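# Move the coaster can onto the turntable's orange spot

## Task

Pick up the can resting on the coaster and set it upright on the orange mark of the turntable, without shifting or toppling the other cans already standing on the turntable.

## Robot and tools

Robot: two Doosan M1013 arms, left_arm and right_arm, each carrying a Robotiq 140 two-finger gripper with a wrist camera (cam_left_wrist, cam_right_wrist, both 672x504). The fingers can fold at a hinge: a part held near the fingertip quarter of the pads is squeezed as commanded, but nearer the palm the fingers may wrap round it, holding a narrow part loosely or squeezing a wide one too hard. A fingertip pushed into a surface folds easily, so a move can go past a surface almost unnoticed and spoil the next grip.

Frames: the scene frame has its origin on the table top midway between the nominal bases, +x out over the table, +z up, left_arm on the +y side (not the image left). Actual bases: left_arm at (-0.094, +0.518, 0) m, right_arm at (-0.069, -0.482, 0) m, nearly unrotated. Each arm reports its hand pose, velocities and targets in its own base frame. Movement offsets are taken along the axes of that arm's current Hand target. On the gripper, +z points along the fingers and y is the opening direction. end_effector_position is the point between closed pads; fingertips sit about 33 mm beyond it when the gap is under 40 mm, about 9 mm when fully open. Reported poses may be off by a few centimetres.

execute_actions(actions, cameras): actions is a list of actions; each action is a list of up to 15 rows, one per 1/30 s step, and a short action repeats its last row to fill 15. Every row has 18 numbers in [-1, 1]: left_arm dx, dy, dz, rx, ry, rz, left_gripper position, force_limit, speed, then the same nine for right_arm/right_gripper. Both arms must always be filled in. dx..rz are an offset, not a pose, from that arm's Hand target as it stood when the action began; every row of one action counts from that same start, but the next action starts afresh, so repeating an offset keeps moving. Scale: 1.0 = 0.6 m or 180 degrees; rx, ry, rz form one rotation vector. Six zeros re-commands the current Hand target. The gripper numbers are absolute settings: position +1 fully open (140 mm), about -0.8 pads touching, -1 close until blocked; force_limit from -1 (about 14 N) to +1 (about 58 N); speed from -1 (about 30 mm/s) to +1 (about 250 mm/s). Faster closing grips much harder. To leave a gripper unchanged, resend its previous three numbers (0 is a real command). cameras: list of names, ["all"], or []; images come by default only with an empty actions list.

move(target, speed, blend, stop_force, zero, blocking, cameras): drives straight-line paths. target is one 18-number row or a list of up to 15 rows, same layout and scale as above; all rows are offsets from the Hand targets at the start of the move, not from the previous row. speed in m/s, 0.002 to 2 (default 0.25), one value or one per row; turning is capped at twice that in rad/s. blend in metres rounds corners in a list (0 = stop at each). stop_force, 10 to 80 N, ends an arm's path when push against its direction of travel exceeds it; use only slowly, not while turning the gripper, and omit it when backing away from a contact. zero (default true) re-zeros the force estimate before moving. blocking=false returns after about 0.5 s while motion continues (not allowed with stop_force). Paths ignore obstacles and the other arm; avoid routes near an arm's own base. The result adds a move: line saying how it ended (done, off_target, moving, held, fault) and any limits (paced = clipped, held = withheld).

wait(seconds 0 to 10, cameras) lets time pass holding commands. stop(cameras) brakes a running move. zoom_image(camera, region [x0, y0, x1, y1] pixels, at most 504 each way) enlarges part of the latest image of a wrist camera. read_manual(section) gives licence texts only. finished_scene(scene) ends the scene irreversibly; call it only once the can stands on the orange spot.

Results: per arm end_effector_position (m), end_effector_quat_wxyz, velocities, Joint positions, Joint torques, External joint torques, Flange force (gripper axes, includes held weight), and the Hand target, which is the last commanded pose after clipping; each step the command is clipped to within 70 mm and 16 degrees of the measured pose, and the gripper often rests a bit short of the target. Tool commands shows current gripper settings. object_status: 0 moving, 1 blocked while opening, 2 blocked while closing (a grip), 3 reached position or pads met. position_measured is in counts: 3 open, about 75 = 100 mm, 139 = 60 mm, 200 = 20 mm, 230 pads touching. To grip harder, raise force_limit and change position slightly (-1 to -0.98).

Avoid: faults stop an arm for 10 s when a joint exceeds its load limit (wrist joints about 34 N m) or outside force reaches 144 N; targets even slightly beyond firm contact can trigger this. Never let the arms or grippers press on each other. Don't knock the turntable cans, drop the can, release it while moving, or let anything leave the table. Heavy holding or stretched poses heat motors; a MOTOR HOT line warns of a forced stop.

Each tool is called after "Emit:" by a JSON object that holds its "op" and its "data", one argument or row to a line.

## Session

Emit:
{"op": "execute_actions", "data": {
  "actions": []
}}

Scene clock: 0.00 s.
left_arm: end_effector_position=(+0.2477, +0.2403, +0.3073) position_measured=3 object_status=3 end_effector_quat_wxyz=(-0.031, +0.999, -0.031, +0.005) | right_arm: end_effector_position=(+0.7692, +0.3691, +0.3547) position_measured=3 object_status=3 end_effector_quat_wxyz=(-0.042, +0.924, +0.368, +0.099)
Joint positions: left_arm=[0.629 -0.372 2.106 0.044 1.361 2.254] | right_arm=[0.374 0.378 1.28 0.089 1.287 1.169]
Joint velocities: within noise
Joint torques (N m): no reading
External joint torques (N m): no reading
Flange force (N): no reading
Hand target: left_arm +0.2477, +0.2403, +0.3073; -0.031, +0.999, -0.031, +0.005 | right_arm +0.7692, +0.3691, +0.3547; -0.042, +0.924, +0.368, +0.099
Tool commands: left_gripper/position=+1.0 left_gripper/force_limit=+1.0 left_gripper/speed=+1.0 right_gripper/position=+1.0 right_gripper/force_limit=+1.0 right_gripper/speed=+1.0

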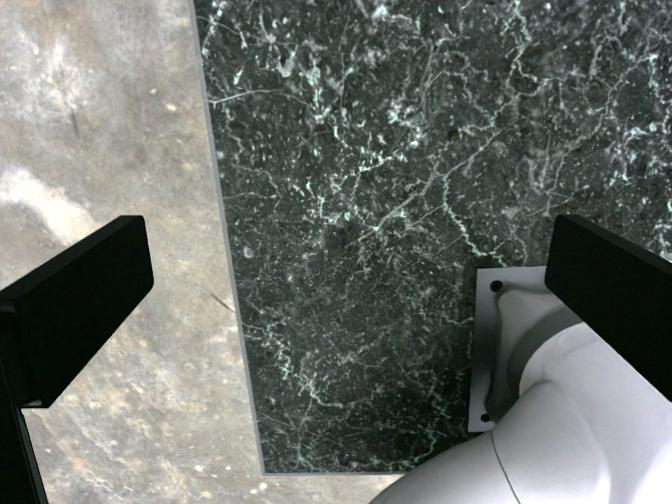

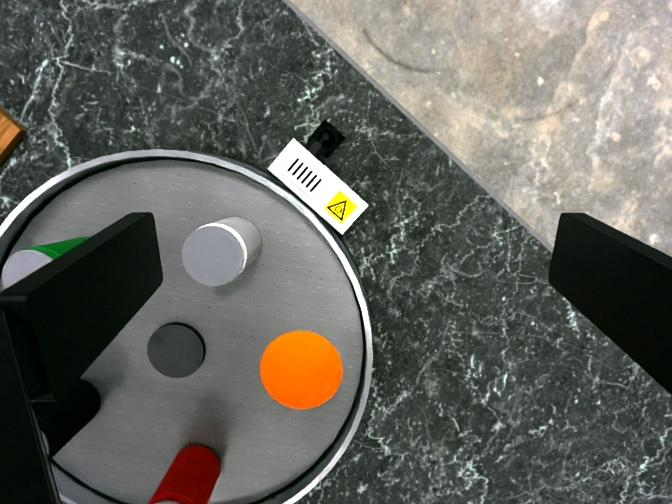

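Emit:
{"op": "wait", "data": {
  "seconds": 0.5,
  "cameras": ["cam_right_wrist"]
}}

Emit:
{"op": "wait", "data": {
  "seconds": 1,
  "cameras": ["cam_right_wrist"]
}}

Scene clock: 1.13 s.
left_arm: end_effector_position=(+0.2477, +0.2403, +0.3073) position_measured=3 object_status=3 end_effector_quat_wxyz=(-0.031, +0.999, -0.031, +0.005) | right_arm: end_effector_position=(+0.7692, +0.3691, +0.3547) position_measured=3 object_status=3 end_effector_quat_wxyz=(-0.042, +0.924, +0.368, +0.099)
Joint positions: left_arm=[0.629 -0.372 2.106 0.044 1.361 2.254] | right_arm=[0.374 0.378 1.28 0.089 1.287 1.169]
Joint torques (N m): left_arm=[-1.19 -7.17 -41.41 3.99 -0.01 -0.63] | right_arm=[-3.23 -83.09 -43.71 4.43 -0.75 -0.07]
External joint torques (N m): left_arm=[1.2 3.16 0.11 0.31 -0.16 0.63] | right_arm=[3.22 1.61 0.84 0.14 0.17 0.07]
Flange force (N): left_arm=[0.5 -8.4 1.9] | right_arm=[2.0 -3.6 1.8]
Hand target: left_arm +0.2477, +0.2403, +0.3073; -0.031, +0.999, -0.031, +0.005 | right_arm +0.7692, +0.3691, +0.3547; -0.042, +0.924, +0.368, +0.099
Tool commands: left_gripper/position=+1.0 left_gripper/force_limit=+1.0 left_gripper/speed=+1.0 right_gripper/position=+1.0 right_gripper/force_limit=+1.0 right_gripper/speed=+1.0
wait: 0.50 s; at rest from the start
Images, in order (width x height): cam_right_wrist 672x504.

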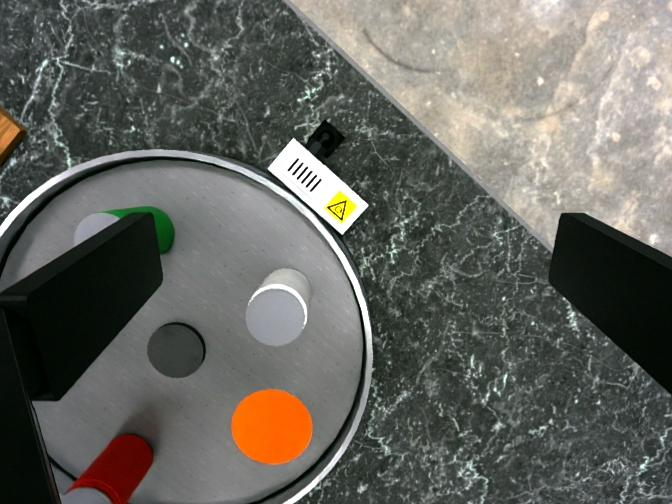

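Scene clock: 2.13 s.
left_arm: end_effector_position=(+0.2477, +0.2403, +0.3073) position_measured=3 object_status=3 end_effector_quat_wxyz=(-0.031, +0.999, -0.031, +0.005) | right_arm: end_effector_position=(+0.7692, +0.3691, +0.3547) position_measured=3 object_status=3 end_effector_quat_wxyz=(-0.042, +0.924, +0.368, +0.099)
Joint positions: left_arm=[0.629 -0.372 2.106 0.044 1.361 2.254] | right_arm=[0.374 0.378 1.28 0.089 1.287 1.169]
Joint torques (N m): left_arm=[-1.31 -7.1 -41.52 3.81 0.04 -0.69] | right_arm=[-3.11 -82.63 -43.64 4.44 -0.77 -0.06]
External joint torques (N m): left_arm=[1.28 3.13 0.19 0.49 -0.21 0.69] | right_arm=[3.12 1.12 0.79 0.13 0.19 0.06]
Flange force (N): left_arm=[0.2 -8.6 2.2] | right_arm=[1.4 -3.6 1.4]
Hand target: left_arm +0.2477, +0.2403, +0.3073; -0.031, +0.999, -0.031, +0.005 | right_arm +0.7692, +0.3691, +0.3547; -0.042, +0.924, +0.368, +0.099
Tool commands: left_gripper/position=+1.0 left_gripper/force_limit=+1.0 left_gripper/speed=+1.0 right_gripper/position=+1.0 right_gripper/force_limit=+1.0 right_gripper/speed=+1.0
wait: 1.00 s; at rest by 0.17 s
Images, in order (width x height): cam_right_wrist 672x504.

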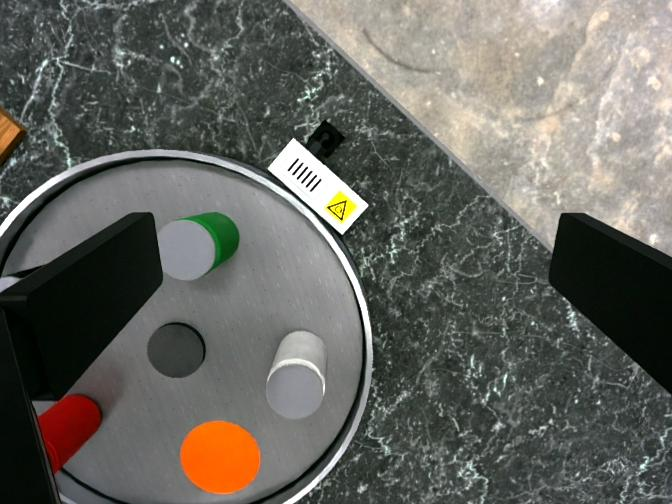

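Emit:
{"op": "move", "data": {
  "target": [0,0,0,0,0,0,1,1,1,0.115,-0.6,0.156,0,-0.0685,0,1,1,1],
  "speed": 0.4,
  "cameras": ["cam_right_wrist"]
}}

Scene clock: 3.97 s.
left_arm: end_effector_position=(+0.2477, +0.2403, +0.3073) position_measured=3 object_status=3 end_effector_quat_wxyz=(-0.031, +0.999, -0.031, +0.005) | right_arm: end_effector_position=(+0.5845, +0.6906, +0.2799) position_measured=3 object_status=3 end_effector_quat_wxyz=(-0.002, +0.929, +0.371, -0.001)
Joint positions: left_arm=[0.629 -0.372 2.106 0.044 1.361 2.254] | right_arm=[0.828 0.595 1.071 0.005 1.475 1.639]
Joint torques (N m): left_arm=[-1.46 -7.23 -41.42 3.79 0.01 -0.71] | right_arm=[-2.06 -103.4 -43.39 4.03 -0.28 -0.07]
External joint torques (N m): left_arm=[1.48 3.31 0.14 0.51 -0.17 0.7] | right_arm=[1.99 2.37 1.08 0.32 0.22 0.07]
Flange force (N): left_arm=[0.0 -9.4 2.1] | right_arm=[1.2 -2.4 1.7]
Hand target: left_arm +0.2477, +0.2403, +0.3073; -0.031, +0.999, -0.031, +0.005 | right_arm +0.5845, +0.6906, +0.2798; -0.002, +0.929, +0.371, -0.001
Off the commanded pose: left_arm 0.000 m, 0 deg | right_arm 0.000 m, 0 deg.
move: done
Images, in order (width x height): cam_right_wrist 672x504.

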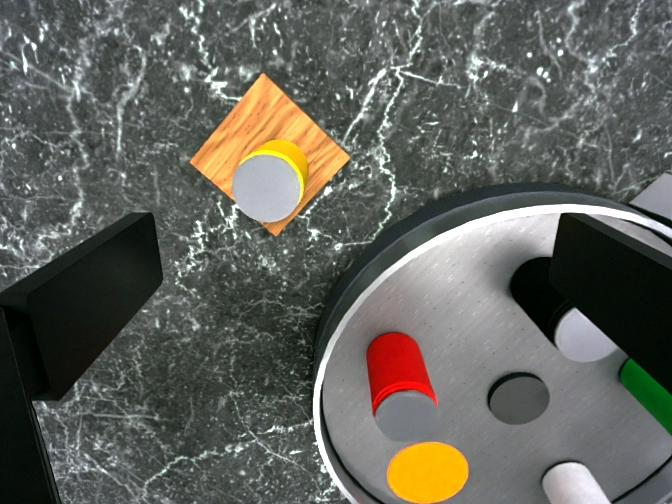

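Emit:
{"op": "move", "data": {
  "target": [0,0,0,0,0,0,1,1,1,-0.0195,-0.0933,0.2,0,0,0,1,1,1],
  "cameras": ["cam_right_wrist"]
}}

Scene clock: 5.23 s.
left_arm: end_effector_position=(+0.2477, +0.2403, +0.3073) position_measured=3 object_status=3 end_effector_quat_wxyz=(-0.031, +0.999, -0.031, +0.005) | right_arm: end_effector_position=(+0.5369, +0.7236, +0.1602) position_measured=3 object_status=3 end_effector_quat_wxyz=(-0.002, +0.929, +0.371, -0.001)
Joint positions: left_arm=[0.629 -0.372 2.106 0.044 1.361 2.254] | right_arm=[0.892 0.629 1.234 0.006 1.278 1.702]
Joint torques (N m): left_arm=[-1.82 -7.25 -41.54 3.87 0.07 -0.77] | right_arm=[-2.55 -103.09 -41.69 4.07 0.18 0.01]
External joint torques (N m): left_arm=[1.86 3.21 0.19 0.44 -0.24 0.77] | right_arm=[2.5 1.08 1.13 0.09 -0.23 -0.01]
Flange force (N): left_arm=[-1.0 -10.3 2.3] | right_arm=[-1.9 -2.5 2.1]
Hand target: left_arm +0.2477, +0.2403, +0.3073; -0.031, +0.999, -0.031, +0.005 | right_arm +0.5369, +0.7236, +0.1601; -0.002, +0.929, +0.371, -0.001
Off the commanded pose: left_arm 0.000 m, 0 deg | right_arm 0.000 m, 0 deg.
move: done
Images, in order (width x height): cam_right_wrist 672x504.

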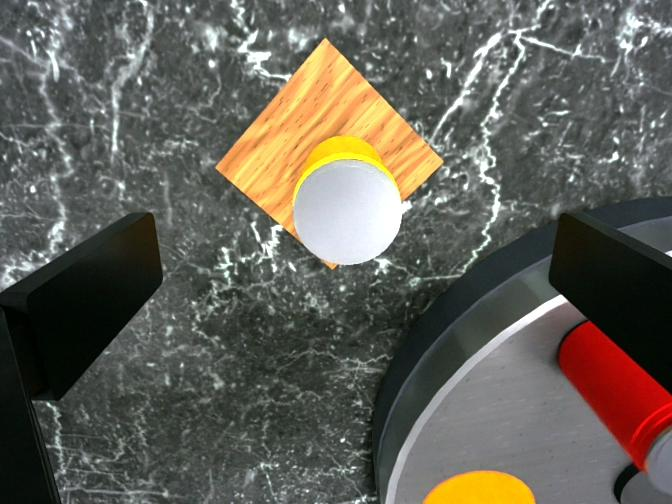

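Emit:
{"op": "move", "data": {
  "target": [0,0,0,0,0,0,1,1,1,0.0033,-0.002,0.0853,0,0,0,0.17,0,0],
  "speed": 0.12,
  "cameras": ["cam_right_wrist"]
}}

Emit:
{"op": "move", "data": {
  "target": [0,0,0,0,0,0,1,1,1,0,0,0,0,0,0,-1,0,-1],
  "cameras": ["cam_right_wrist"]
}}

Scene clock: 6.23 s.
left_arm: end_effector_position=(+0.2477, +0.2403, +0.3073) position_measured=3 object_status=3 end_effector_quat_wxyz=(-0.031, +0.999, -0.031, +0.005) | right_arm: end_effector_position=(+0.5374, +0.7260, +0.1090) position_measured=108 object_status=3 end_effector_quat_wxyz=(-0.002, +0.929, +0.371, -0.001)
Joint positions: left_arm=[0.629 -0.372 2.106 0.044 1.361 2.254] | right_arm=[0.893 0.661 1.276 0.006 1.204 1.703]
Joint torques (N m): left_arm=[-1.95 -6.63 -41.47 3.88 -0.06 -0.7] | right_arm=[-2.97 -106.38 -40.45 3.91 -0.36 -0.04]
External joint torques (N m): left_arm=[1.96 2.55 0.18 0.42 -0.1 0.7] | right_arm=[3 2.16 0.73 0.17 0.32 0.04]
Flange force (N): left_arm=[-2.0 -9.4 1.8] | right_arm=[1.3 -3.6 1.5]
Hand target: left_arm +0.2477, +0.2403, +0.3073; -0.031, +0.999, -0.031, +0.005 | right_arm +0.5374, +0.7260, +0.1090; -0.002, +0.929, +0.371, -0.001
Off the commanded pose: left_arm 0.000 m, 0 deg | right_arm 0.000 m, 0 deg.
move: done
Images, in order (width x height): cam_right_wrist 672x504.

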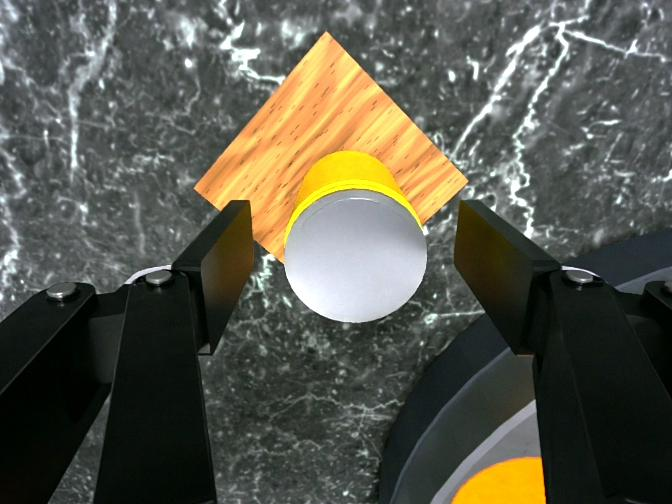

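Scene clock: 7.73 s.
left_arm: end_effector_position=(+0.2477, +0.2403, +0.3073) position_measured=3 object_status=3 end_effector_quat_wxyz=(-0.031, +0.999, -0.031, +0.005) | right_arm: end_effector_position=(+0.5373, +0.7260, +0.1090) position_measured=156 object_status=0 end_effector_quat_wxyz=(-0.002, +0.929, +0.371, -0.001)
Joint positions: left_arm=[0.629 -0.372 2.106 0.044 1.361 2.254] | right_arm=[0.894 0.661 1.277 0.006 1.204 1.703]
Joint torques (N m): left_arm=[-1.26 -7.06 -41.57 3.89 -0.01 -0.8] | right_arm=[-5.36 -92.14 -32.47 3.03 -0.34 -0.04]
External joint torques (N m): left_arm=[1.26 3.15 0.27 0.41 -0.16 0.79] | right_arm=[5.39 -12.15 -7.32 1.06 0.28 0.04]
Flange force (N): left_arm=[-0.1 -8.8 2.2] | right_arm=[0.3 -6.2 -14.1]
Hand target: left_arm +0.2477, +0.2403, +0.3073; -0.031, +0.999, -0.031, +0.005 | right_arm +0.5374, +0.7260, +0.1090; -0.002, +0.929, +0.371, -0.001
Off the commanded pose: left_arm 0.000 m, 0 deg | right_arm 0.000 m, 0 deg.
move: done
Images, in order (width x height): cam_right_wrist 672x504.

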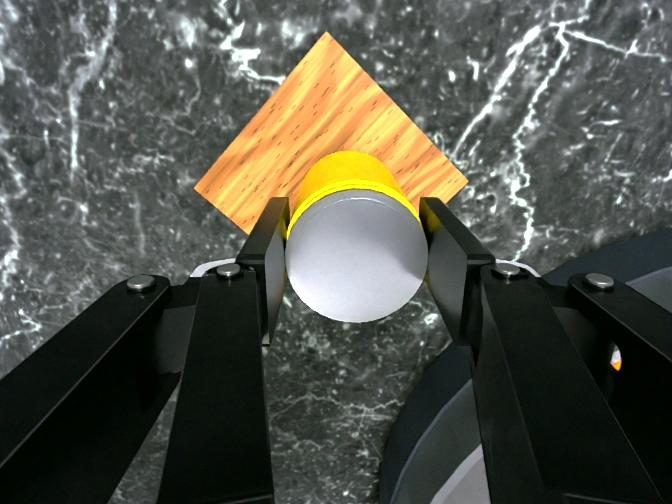

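Emit:
{"op": "move", "data": {
  "target": [
    [0,0,0,0,0,0,1,1,1,0,0,-0.2517,0,0,0,-1,0,-1],
    [0,0,0,0,0,0,1,1,1,-0.3667,0.175,-0.2517,0,0,0,-1,0,-1]
  ],
  "blend": [0.03,0],
  "speed": 0.3,
  "cameras": ["cam_right_wrist"]
}}

Emit:
{"op": "wait", "data": {
  "seconds": 2,
  "cameras": ["cam_right_wrist"]
}}

Emit:
{"op": "wait", "data": {
  "seconds": 2,
  "cameras": ["cam_right_wrist"]
}}

Emit:
{"op": "wait", "data": {
  "seconds": 2,
  "cameras": ["cam_right_wrist"]
}}

Scene clock: 9.93 s.
left_arm: end_effector_position=(+0.2477, +0.2403, +0.3073) position_measured=3 object_status=3 end_effector_quat_wxyz=(-0.031, +0.999, -0.031, +0.005) | right_arm: end_effector_position=(+0.4507, +0.4979, +0.2595) position_measured=156 object_status=2 end_effector_quat_wxyz=(-0.002, +0.929, +0.371, -0.001)
Joint positions: left_arm=[0.629 -0.372 2.106 0.044 1.361 2.254] | right_arm=[0.781 0.222 1.648 0.005 1.271 1.591]
Joint torques (N m): left_arm=[-1.08 -7.27 -41.3 3.89 -0.01 -0.78] | right_arm=[-2.77 -64.66 -42.99 4.27 -0.25 -0.04]
External joint torques (N m): left_arm=[1.11 3.13 -0.09 0.42 -0.16 0.78] | right_arm=[2.81 0.91 2.39 -0.1 0.19 0.04]
Flange force (N): left_arm=[0.5 -8.7 1.6] | right_arm=[-3.2 -4.0 3.2]
Hand target: left_arm +0.2477, +0.2403, +0.3073; -0.031, +0.999, -0.031, +0.005 | right_arm +0.4507, +0.4979, +0.2595; -0.002, +0.929, +0.371, -0.001
Off the commanded pose: left_arm 0.000 m, 0 deg | right_arm 0.000 m, 0 deg.
move: done
Images, in order (width x height): cam_right_wrist 672x504.

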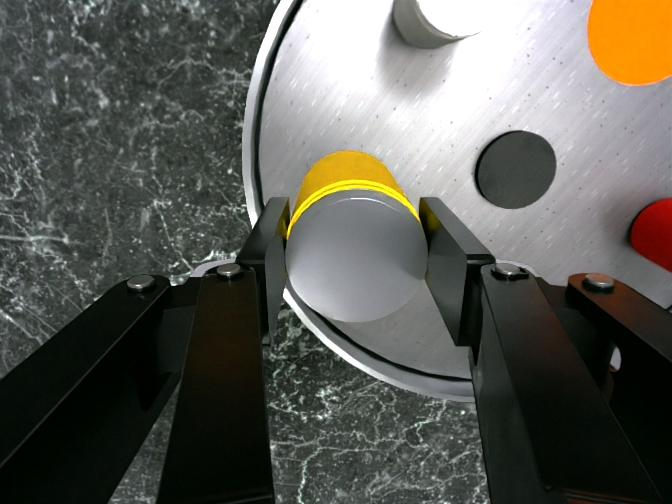

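Scene clock: 11.93 s.
left_arm: end_effector_position=(+0.2477, +0.2403, +0.3073) position_measured=3 object_status=3 end_effector_quat_wxyz=(-0.031, +0.999, -0.031, +0.005) | right_arm: end_effector_position=(+0.4507, +0.4979, +0.2595) position_measured=156 object_status=2 end_effector_quat_wxyz=(-0.002, +0.929, +0.371, -0.001)
Joint positions: left_arm=[0.629 -0.372 2.106 0.044 1.361 2.254] | right_arm=[0.781 0.222 1.649 0.005 1.271 1.591]
Joint torques (N m): left_arm=[-1.15 -7.49 -41.06 3.76 -0.03 -0.66] | right_arm=[-2.77 -65.45 -42.27 4.04 -0.25 -0.1]
External joint torques (N m): left_arm=[1.17 3.62 -0.22 0.54 -0.14 0.66] | right_arm=[2.72 2.16 1.77 0.13 0.19 0.1]
Flange force (N): left_arm=[1.4 -9.3 1.6] | right_arm=[-0.1 -4.2 3.0]
Hand target: left_arm +0.2477, +0.2403, +0.3073; -0.031, +0.999, -0.031, +0.005 | right_arm +0.4507, +0.4979, +0.2595; -0.002, +0.929, +0.371, -0.001
Tool commands: left_gripper/position=+1.0 left_gripper/force_limit=+1.0 left_gripper/speed=+1.0 right_gripper/position=-1.0 right_gripper/force_limit=+0.0 right_gripper/speed=-1.0
Off the commanded pose: left_arm 0.000 m, 0 deg | right_arm 0.000 m, 0 deg.
wait: 2.00 s; at rest by 0.17 s
Images, in order (width x height): cam_right_wrist 672x504.

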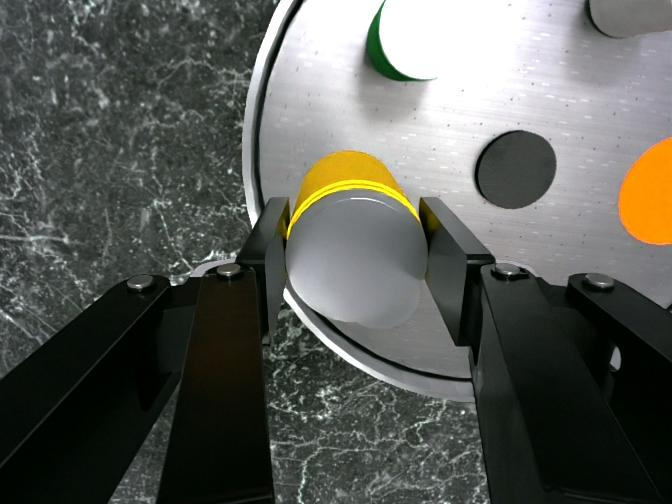

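Scene clock: 13.93 s.
left_arm: end_effector_position=(+0.2477, +0.2403, +0.3073) position_measured=3 object_status=3 end_effector_quat_wxyz=(-0.031, +0.999, -0.031, +0.005) | right_arm: end_effector_position=(+0.4507, +0.4979, +0.2595) position_measured=156 object_status=2 end_effector_quat_wxyz=(-0.002, +0.929, +0.371, -0.001)
Joint positions: left_arm=[0.629 -0.372 2.106 0.044 1.361 2.254] | right_arm=[0.781 0.222 1.649 0.005 1.271 1.591]
Joint torques (N m): left_arm=[-1.51 -7.04 -41.34 3.86 0 -0.71] | right_arm=[-2.91 -65.22 -42.25 3.99 -0.22 -0.04]
External joint torques (N m): left_arm=[1.62 2.78 -0.02 0.45 -0.17 0.71] | right_arm=[2.9 1.78 1.79 0.17 0.17 0.04]
Flange force (N): left_arm=[-0.8 -9.2 1.7] | right_arm=[-0.7 -4.3 2.9]
Hand target: left_arm +0.2477, +0.2403, +0.3073; -0.031, +0.999, -0.031, +0.005 | right_arm +0.4507, +0.4979, +0.2595; -0.002, +0.929, +0.371, -0.001
Tool commands: left_gripper/position=+1.0 left_gripper/force_limit=+1.0 left_gripper/speed=+1.0 right_gripper/position=-1.0 right_gripper/force_limit=+0.0 right_gripper/speed=-1.0
Off the commanded pose: left_arm 0.000 m, 0 deg | right_arm 0.000 m, 0 deg.
wait: 2.00 s; at rest by 0.17 s
Images, in order (width x height): cam_right_wrist 672x504.

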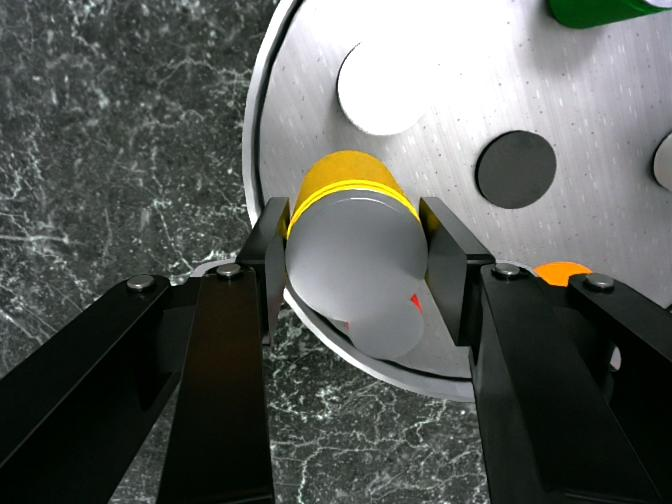

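Scene clock: 15.93 s.
left_arm: end_effector_position=(+0.2477, +0.2403, +0.3073) position_measured=3 object_status=3 end_effector_quat_wxyz=(-0.031, +0.999, -0.031, +0.005) | right_arm: end_effector_position=(+0.4507, +0.4979, +0.2595) position_measured=156 object_status=2 end_effector_quat_wxyz=(-0.002, +0.929, +0.371, -0.001)
Joint positions: left_arm=[0.629 -0.372 2.106 0.044 1.361 2.254] | right_arm=[0.781 0.222 1.649 0.005 1.271 1.591]
Joint torques (N m): left_arm=[-1.29 -7.6 -41.06 3.84 0.03 -0.74] | right_arm=[-3.31 -65.67 -42.4 4.02 -0.26 -0.06]
External joint torques (N m): left_arm=[1.27 3.66 -0.27 0.46 -0.2 0.74] | right_arm=[3.33 1.77 1.69 0.16 0.2 0.06]
Flange force (N): left_arm=[1.1 -9.8 1.6] | right_arm=[-0.6 -5.0 2.7]
Hand target: left_arm +0.2477, +0.2403, +0.3073; -0.031, +0.999, -0.031, +0.005 | right_arm +0.4507, +0.4979, +0.2595; -0.002, +0.929, +0.371, -0.001
Tool commands: left_gripper/position=+1.0 left_gripper/force_limit=+1.0 left_gripper/speed=+1.0 right_gripper/position=-1.0 right_gripper/force_limit=+0.0 right_gripper/speed=-1.0
Off the commanded pose: left_arm 0.000 m, 0 deg | right_arm 0.000 m, 0 deg.
wait: 2.00 s; at rest by 0.17 s
Images, in order (width x height): cam_right_wrist 672x504.

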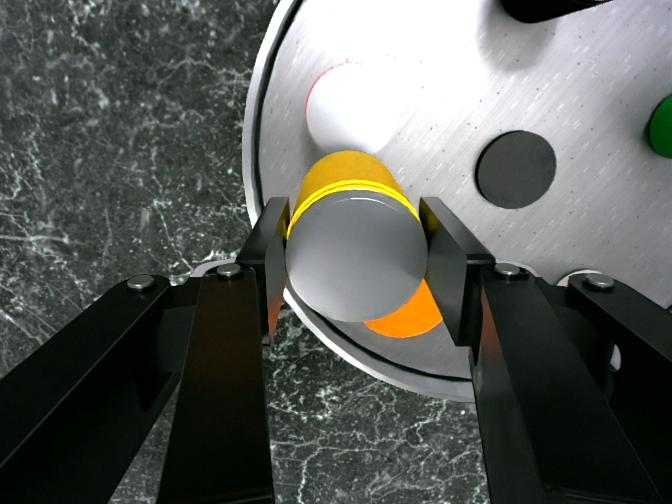

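Emit:
{"op": "wait", "data": {
  "seconds": 10
}}

Scene clock: 26.63 s.
left_arm: end_effector_position=(+0.2477, +0.2403, +0.3073) position_measured=3 object_status=3 end_effector_quat_wxyz=(-0.031, +0.999, -0.031, +0.005) | right_arm: end_effector_position=(+0.4507, +0.4979, +0.2595) position_measured=156 object_status=2 end_effector_quat_wxyz=(-0.002, +0.929, +0.371, -0.001)
Joint positions: left_arm=[0.629 -0.372 2.106 0.044 1.361 2.254] | right_arm=[0.781 0.222 1.649 0.005 1.271 1.591]
Joint torques (N m): left_arm=[-1.64 -7.51 -40.94 3.88 -0.03 -0.73] | right_arm=[-3.09 -65.85 -42.31 3.99 -0.23 -0.05]
External joint torques (N m): left_arm=[1.61 3.76 -0.3 0.41 -0.13 0.73] | right_arm=[3.11 2.03 1.69 0.19 0.18 0.05]
Flange force (N): left_arm=[0.6 -10.7 1.5] | right_arm=[-0.2 -4.7 2.8]
Hand target: left_arm +0.2477, +0.2403, +0.3073; -0.031, +0.999, -0.031, +0.005 | right_arm +0.4507, +0.4979, +0.2595; -0.002, +0.929, +0.371, -0.001
Tool commands: left_gripper/position=+1.0 left_gripper/force_limit=+1.0 left_gripper/speed=+1.0 right_gripper/position=-1.0 right_gripper/force_limit=+0.0 right_gripper/speed=-1.0
Off the commanded pose: left_arm 0.000 m, 0 deg | right_arm 0.000 m, 0 deg.
wait: 10.00 s; at rest from the start

Emit:
{"op": "wait", "data": {
  "seconds": 1.35
}}

Emit:
{"op": "move", "data": {
  "target": [0,0,0,0,0,0,1,1,1,-0.0067,-0.0033,0.1742,0,0,0,-1,0,-1]
}}

Scene clock: 28.07 s.
left_arm: end_effector_position=(+0.2477, +0.2403, +0.3073) position_measured=3 object_status=3 end_effector_quat_wxyz=(-0.031, +0.999, -0.031, +0.005) | right_arm: end_effector_position=(+0.4507, +0.4979, +0.2595) position_measured=156 object_status=2 end_effector_quat_wxyz=(-0.002, +0.929, +0.371, -0.001)
Joint positions: left_arm=[0.629 -0.372 2.106 0.044 1.361 2.254] | right_arm=[0.781 0.222 1.649 0.005 1.271 1.591]
Joint torques (N m): left_arm=[-1.73 -7.19 -41.28 3.83 0.01 -0.71] | right_arm=[-3.33 -65.51 -42.38 4.03 -0.23 -0.08]
External joint torques (N m): left_arm=[1.74 3.13 -0.13 0.48 -0.18 0.71] | right_arm=[3.31 1.98 1.83 0.14 0.18 0.08]
Flange force (N): left_arm=[-0.5 -10.0 1.7] | right_arm=[-0.5 -5.0 3.0]
Hand target: left_arm +0.2477, +0.2403, +0.3073; -0.031, +0.999, -0.031, +0.005 | right_arm +0.4507, +0.4979, +0.2595; -0.002, +0.929, +0.371, -0.001
Tool commands: left_gripper/position=+1.0 left_gripper/force_limit=+1.0 left_gripper/speed=+1.0 right_gripper/position=-1.0 right_gripper/force_limit=+0.0 right_gripper/speed=-1.0
Off the commanded pose: left_arm 0.000 m, 0 deg | right_arm 0.000 m, 0 deg.
wait: 1.37 s; at rest by 0.10 s

Scene clock: 28.97 s.
left_arm: end_effector_position=(+0.2477, +0.2403, +0.3073) position_measured=3 object_status=3 end_effector_quat_wxyz=(-0.031, +0.999, -0.031, +0.005) | right_arm: end_effector_position=(+0.4460, +0.4969, +0.1551) position_measured=156 object_status=2 end_effector_quat_wxyz=(-0.002, +0.929, +0.371, -0.001)
Joint positions: left_arm=[0.629 -0.372 2.106 0.044 1.361 2.254] | right_arm=[0.785 0.281 1.774 0.006 1.086 1.594]
Joint torques (N m): left_arm=[-2.02 -7.43 -41.29 3.81 0.05 -0.69] | right_arm=[-3.05 -68.44 -39.49 3.7 -0.35 -0.04]
External joint torques (N m): left_arm=[2.06 3.3 -0.02 0.5 -0.22 0.69] | right_arm=[3.06 1.67 1.85 0.17 0.29 0.04]
Flange force (N): left_arm=[-0.9 -10.9 2.0] | right_arm=[-1.2 -4.5 2.6]
Hand target: left_arm +0.2477, +0.2403, +0.3073; -0.031, +0.999, -0.031, +0.005 | right_arm +0.4460, +0.4969, +0.1550; -0.002, +0.929, +0.371, -0.001
Off the commanded pose: left_arm 0.000 m, 0 deg | right_arm 0.000 m, 0 deg.
move: done

Emit:
{"op": "wait", "data": {
  "seconds": 0.5
}}

Emit:
{"op": "execute_actions", "data": {
  "actions": [
    [[0,0,0,0,0,0,1,1,1,0,0,0,0,0,0,1,0,0]]
  ],
  "cameras": ["cam_right_wrist"]
}}

Emit:
{"op": "move", "data": {
  "target": [0,0,0,0,0,0,1,1,1,0,0,-0.25,0,0,0,1,0,0],
  "cameras": ["cam_right_wrist"]
}}

Scene clock: 29.60 s.
left_arm: end_effector_position=(+0.2477, +0.2403, +0.3073) position_measured=3 object_status=3 end_effector_quat_wxyz=(-0.031, +0.999, -0.031, +0.005) | right_arm: end_effector_position=(+0.4460, +0.4969, +0.1550) position_measured=156 object_status=2 end_effector_quat_wxyz=(-0.002, +0.929, +0.371, -0.001)
Joint positions: left_arm=[0.629 -0.372 2.106 0.044 1.361 2.254] | right_arm=[0.785 0.282 1.774 0.006 1.086 1.594]
Joint torques (N m): left_arm=[-1.81 -6.87 -41.33 3.85 0.03 -0.7] | right_arm=[-2.87 -68.76 -39.16 3.75 -0.2 -0.11]
External joint torques (N m): left_arm=[1.81 2.89 0.03 0.45 -0.2 0.7] | right_arm=[2.87 2.15 1.61 0.11 0.15 0.11]
Flange force (N): left_arm=[-1.1 -9.7 1.9] | right_arm=[-0.1 -4.5 3.0]
Hand target: left_arm +0.2477, +0.2403, +0.3073; -0.031, +0.999, -0.031, +0.005 | right_arm +0.4460, +0.4969, +0.1550; -0.002, +0.929, +0.371, -0.001
Tool commands: left_gripper/position=+1.0 left_gripper/force_limit=+1.0 left_gripper/speed=+1.0 right_gripper/position=-1.0 right_gripper/force_limit=+0.0 right_gripper/speed=-1.0
Off the commanded pose: left_arm 0.000 m, 0 deg | right_arm 0.000 m, 0 deg.
wait: 0.50 s; at rest by 0.03 s

Scene clock: 30.60 s.
left_arm: end_effector_position=(+0.2477, +0.2403, +0.3073) position_measured=3 object_status=3 end_effector_quat_wxyz=(-0.031, +0.999, -0.031, +0.005) | right_arm: end_effector_position=(+0.4460, +0.4969, +0.1550) position_measured=3 object_status=0 end_effector_quat_wxyz=(-0.002, +0.929, +0.371, -0.001)
Joint positions: left_arm=[0.629 -0.372 2.106 0.044 1.361 2.254] | right_arm=[0.785 0.282 1.774 0.006 1.086 1.594]
Joint torques (N m): left_arm=[-0.93 -7.56 -41.24 3.89 -0.01 -0.78] | right_arm=[-3.02 -67.1 -38.26 3.7 -0.26 -0.01]
External joint torques (N m): left_arm=[0.96 3.54 -0.06 0.41 -0.15 0.78] | right_arm=[3.01 0.47 0.67 0.16 0.2 0.01]
Flange force (N): left_arm=[1.3 -8.8 1.8] | right_arm=[-0.6 -4.5 0.7]
Hand target: left_arm +0.2477, +0.2403, +0.3073; -0.031, +0.999, -0.031, +0.005 | right_arm +0.4460, +0.4969, +0.1550; -0.002, +0.929, +0.371, -0.001
Off the commanded pose: left_arm 0.000 m, 0 deg | right_arm 0.000 m, 0 deg.
Step readings (end_effector_position of left_arm | right_arm):
0: (+0.2477, +0.2403, +0.3073) | (+0.4460, +0.4969, +0.1550)
1: (+0.2477, +0.2403, +0.3073) | (+0.4460, +0.4969, +0.1550)
2: (+0.2477, +0.2403, +0.3073) | (+0.4460, +0.4969, +0.1550)
4: (+0.2477, +0.2403, +0.3073) | (+0.4460, +0.4969, +0.1550)
8: (+0.2477, +0.2403, +0.3073) | (+0.4460, +0.4969, +0.1550)
15: (+0.2477, +0.2403, +0.3073) | (+0.4460, +0.4969, +0.1550)
Images, in order (width x height): cam_right_wrist 672x504.

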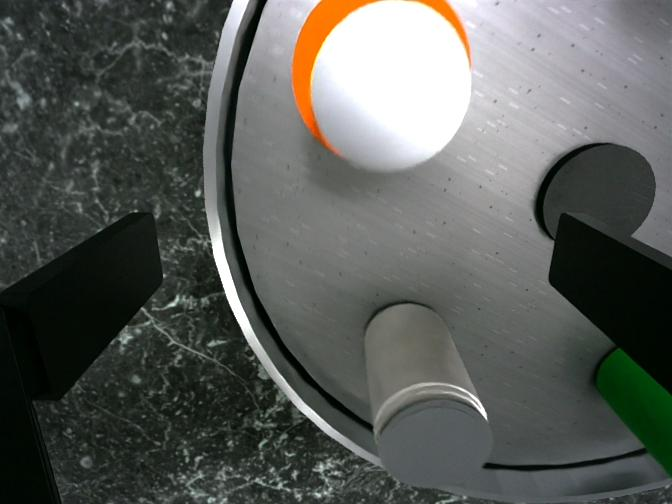

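Scene clock: 31.70 s.
left_arm: end_effector_position=(+0.2477, +0.2403, +0.3073) position_measured=3 object_status=3 end_effector_quat_wxyz=(-0.031, +0.999, -0.031, +0.005) | right_arm: end_effector_position=(+0.4466, +0.4964, +0.3050) position_measured=3 object_status=3 end_effector_quat_wxyz=(-0.002, +0.929, +0.371, -0.001)
Joint positions: left_arm=[0.629 -0.372 2.106 0.044 1.361 2.254] | right_arm=[0.784 0.197 1.595 0.005 1.349 1.594]
Joint torques (N m): left_arm=[-1.56 -6.91 -41.7 3.88 0.04 -0.68] | right_arm=[-3.01 -62.52 -41.99 4.11 -0.23 -0.09]
External joint torques (N m): left_arm=[1.55 2.96 0.41 0.42 -0.21 0.68] | right_arm=[2.99 0.75 0.64 0.14 0.18 0.09]
Flange force (N): left_arm=[-0.7 -8.8 2.5] | right_arm=[-0.1 -4.6 0.9]
Hand target: left_arm +0.2477, +0.2403, +0.3073; -0.031, +0.999, -0.031, +0.005 | right_arm +0.4466, +0.4964, +0.3050; -0.002, +0.929, +0.371, -0.001
Off the commanded pose: left_arm 0.000 m, 0 deg | right_arm 0.000 m, 0 deg.
move: done
Images, in order (width x height): cam_right_wrist 672x504.

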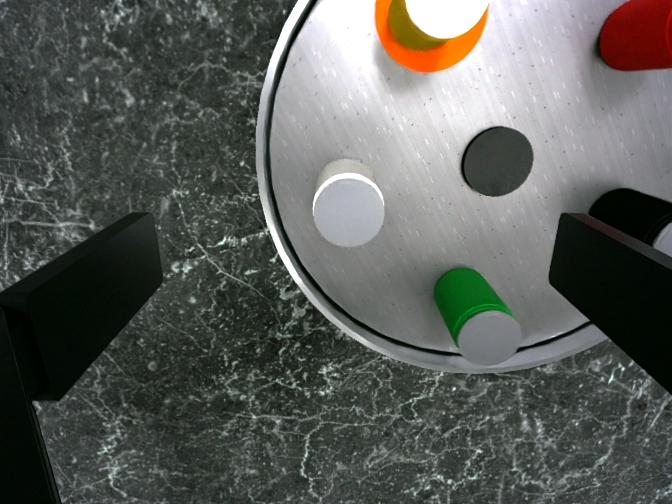

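Emit:
{"op": "finished_scene", "data": {
  "scene": 2
}}

The scene is finished: the task was done.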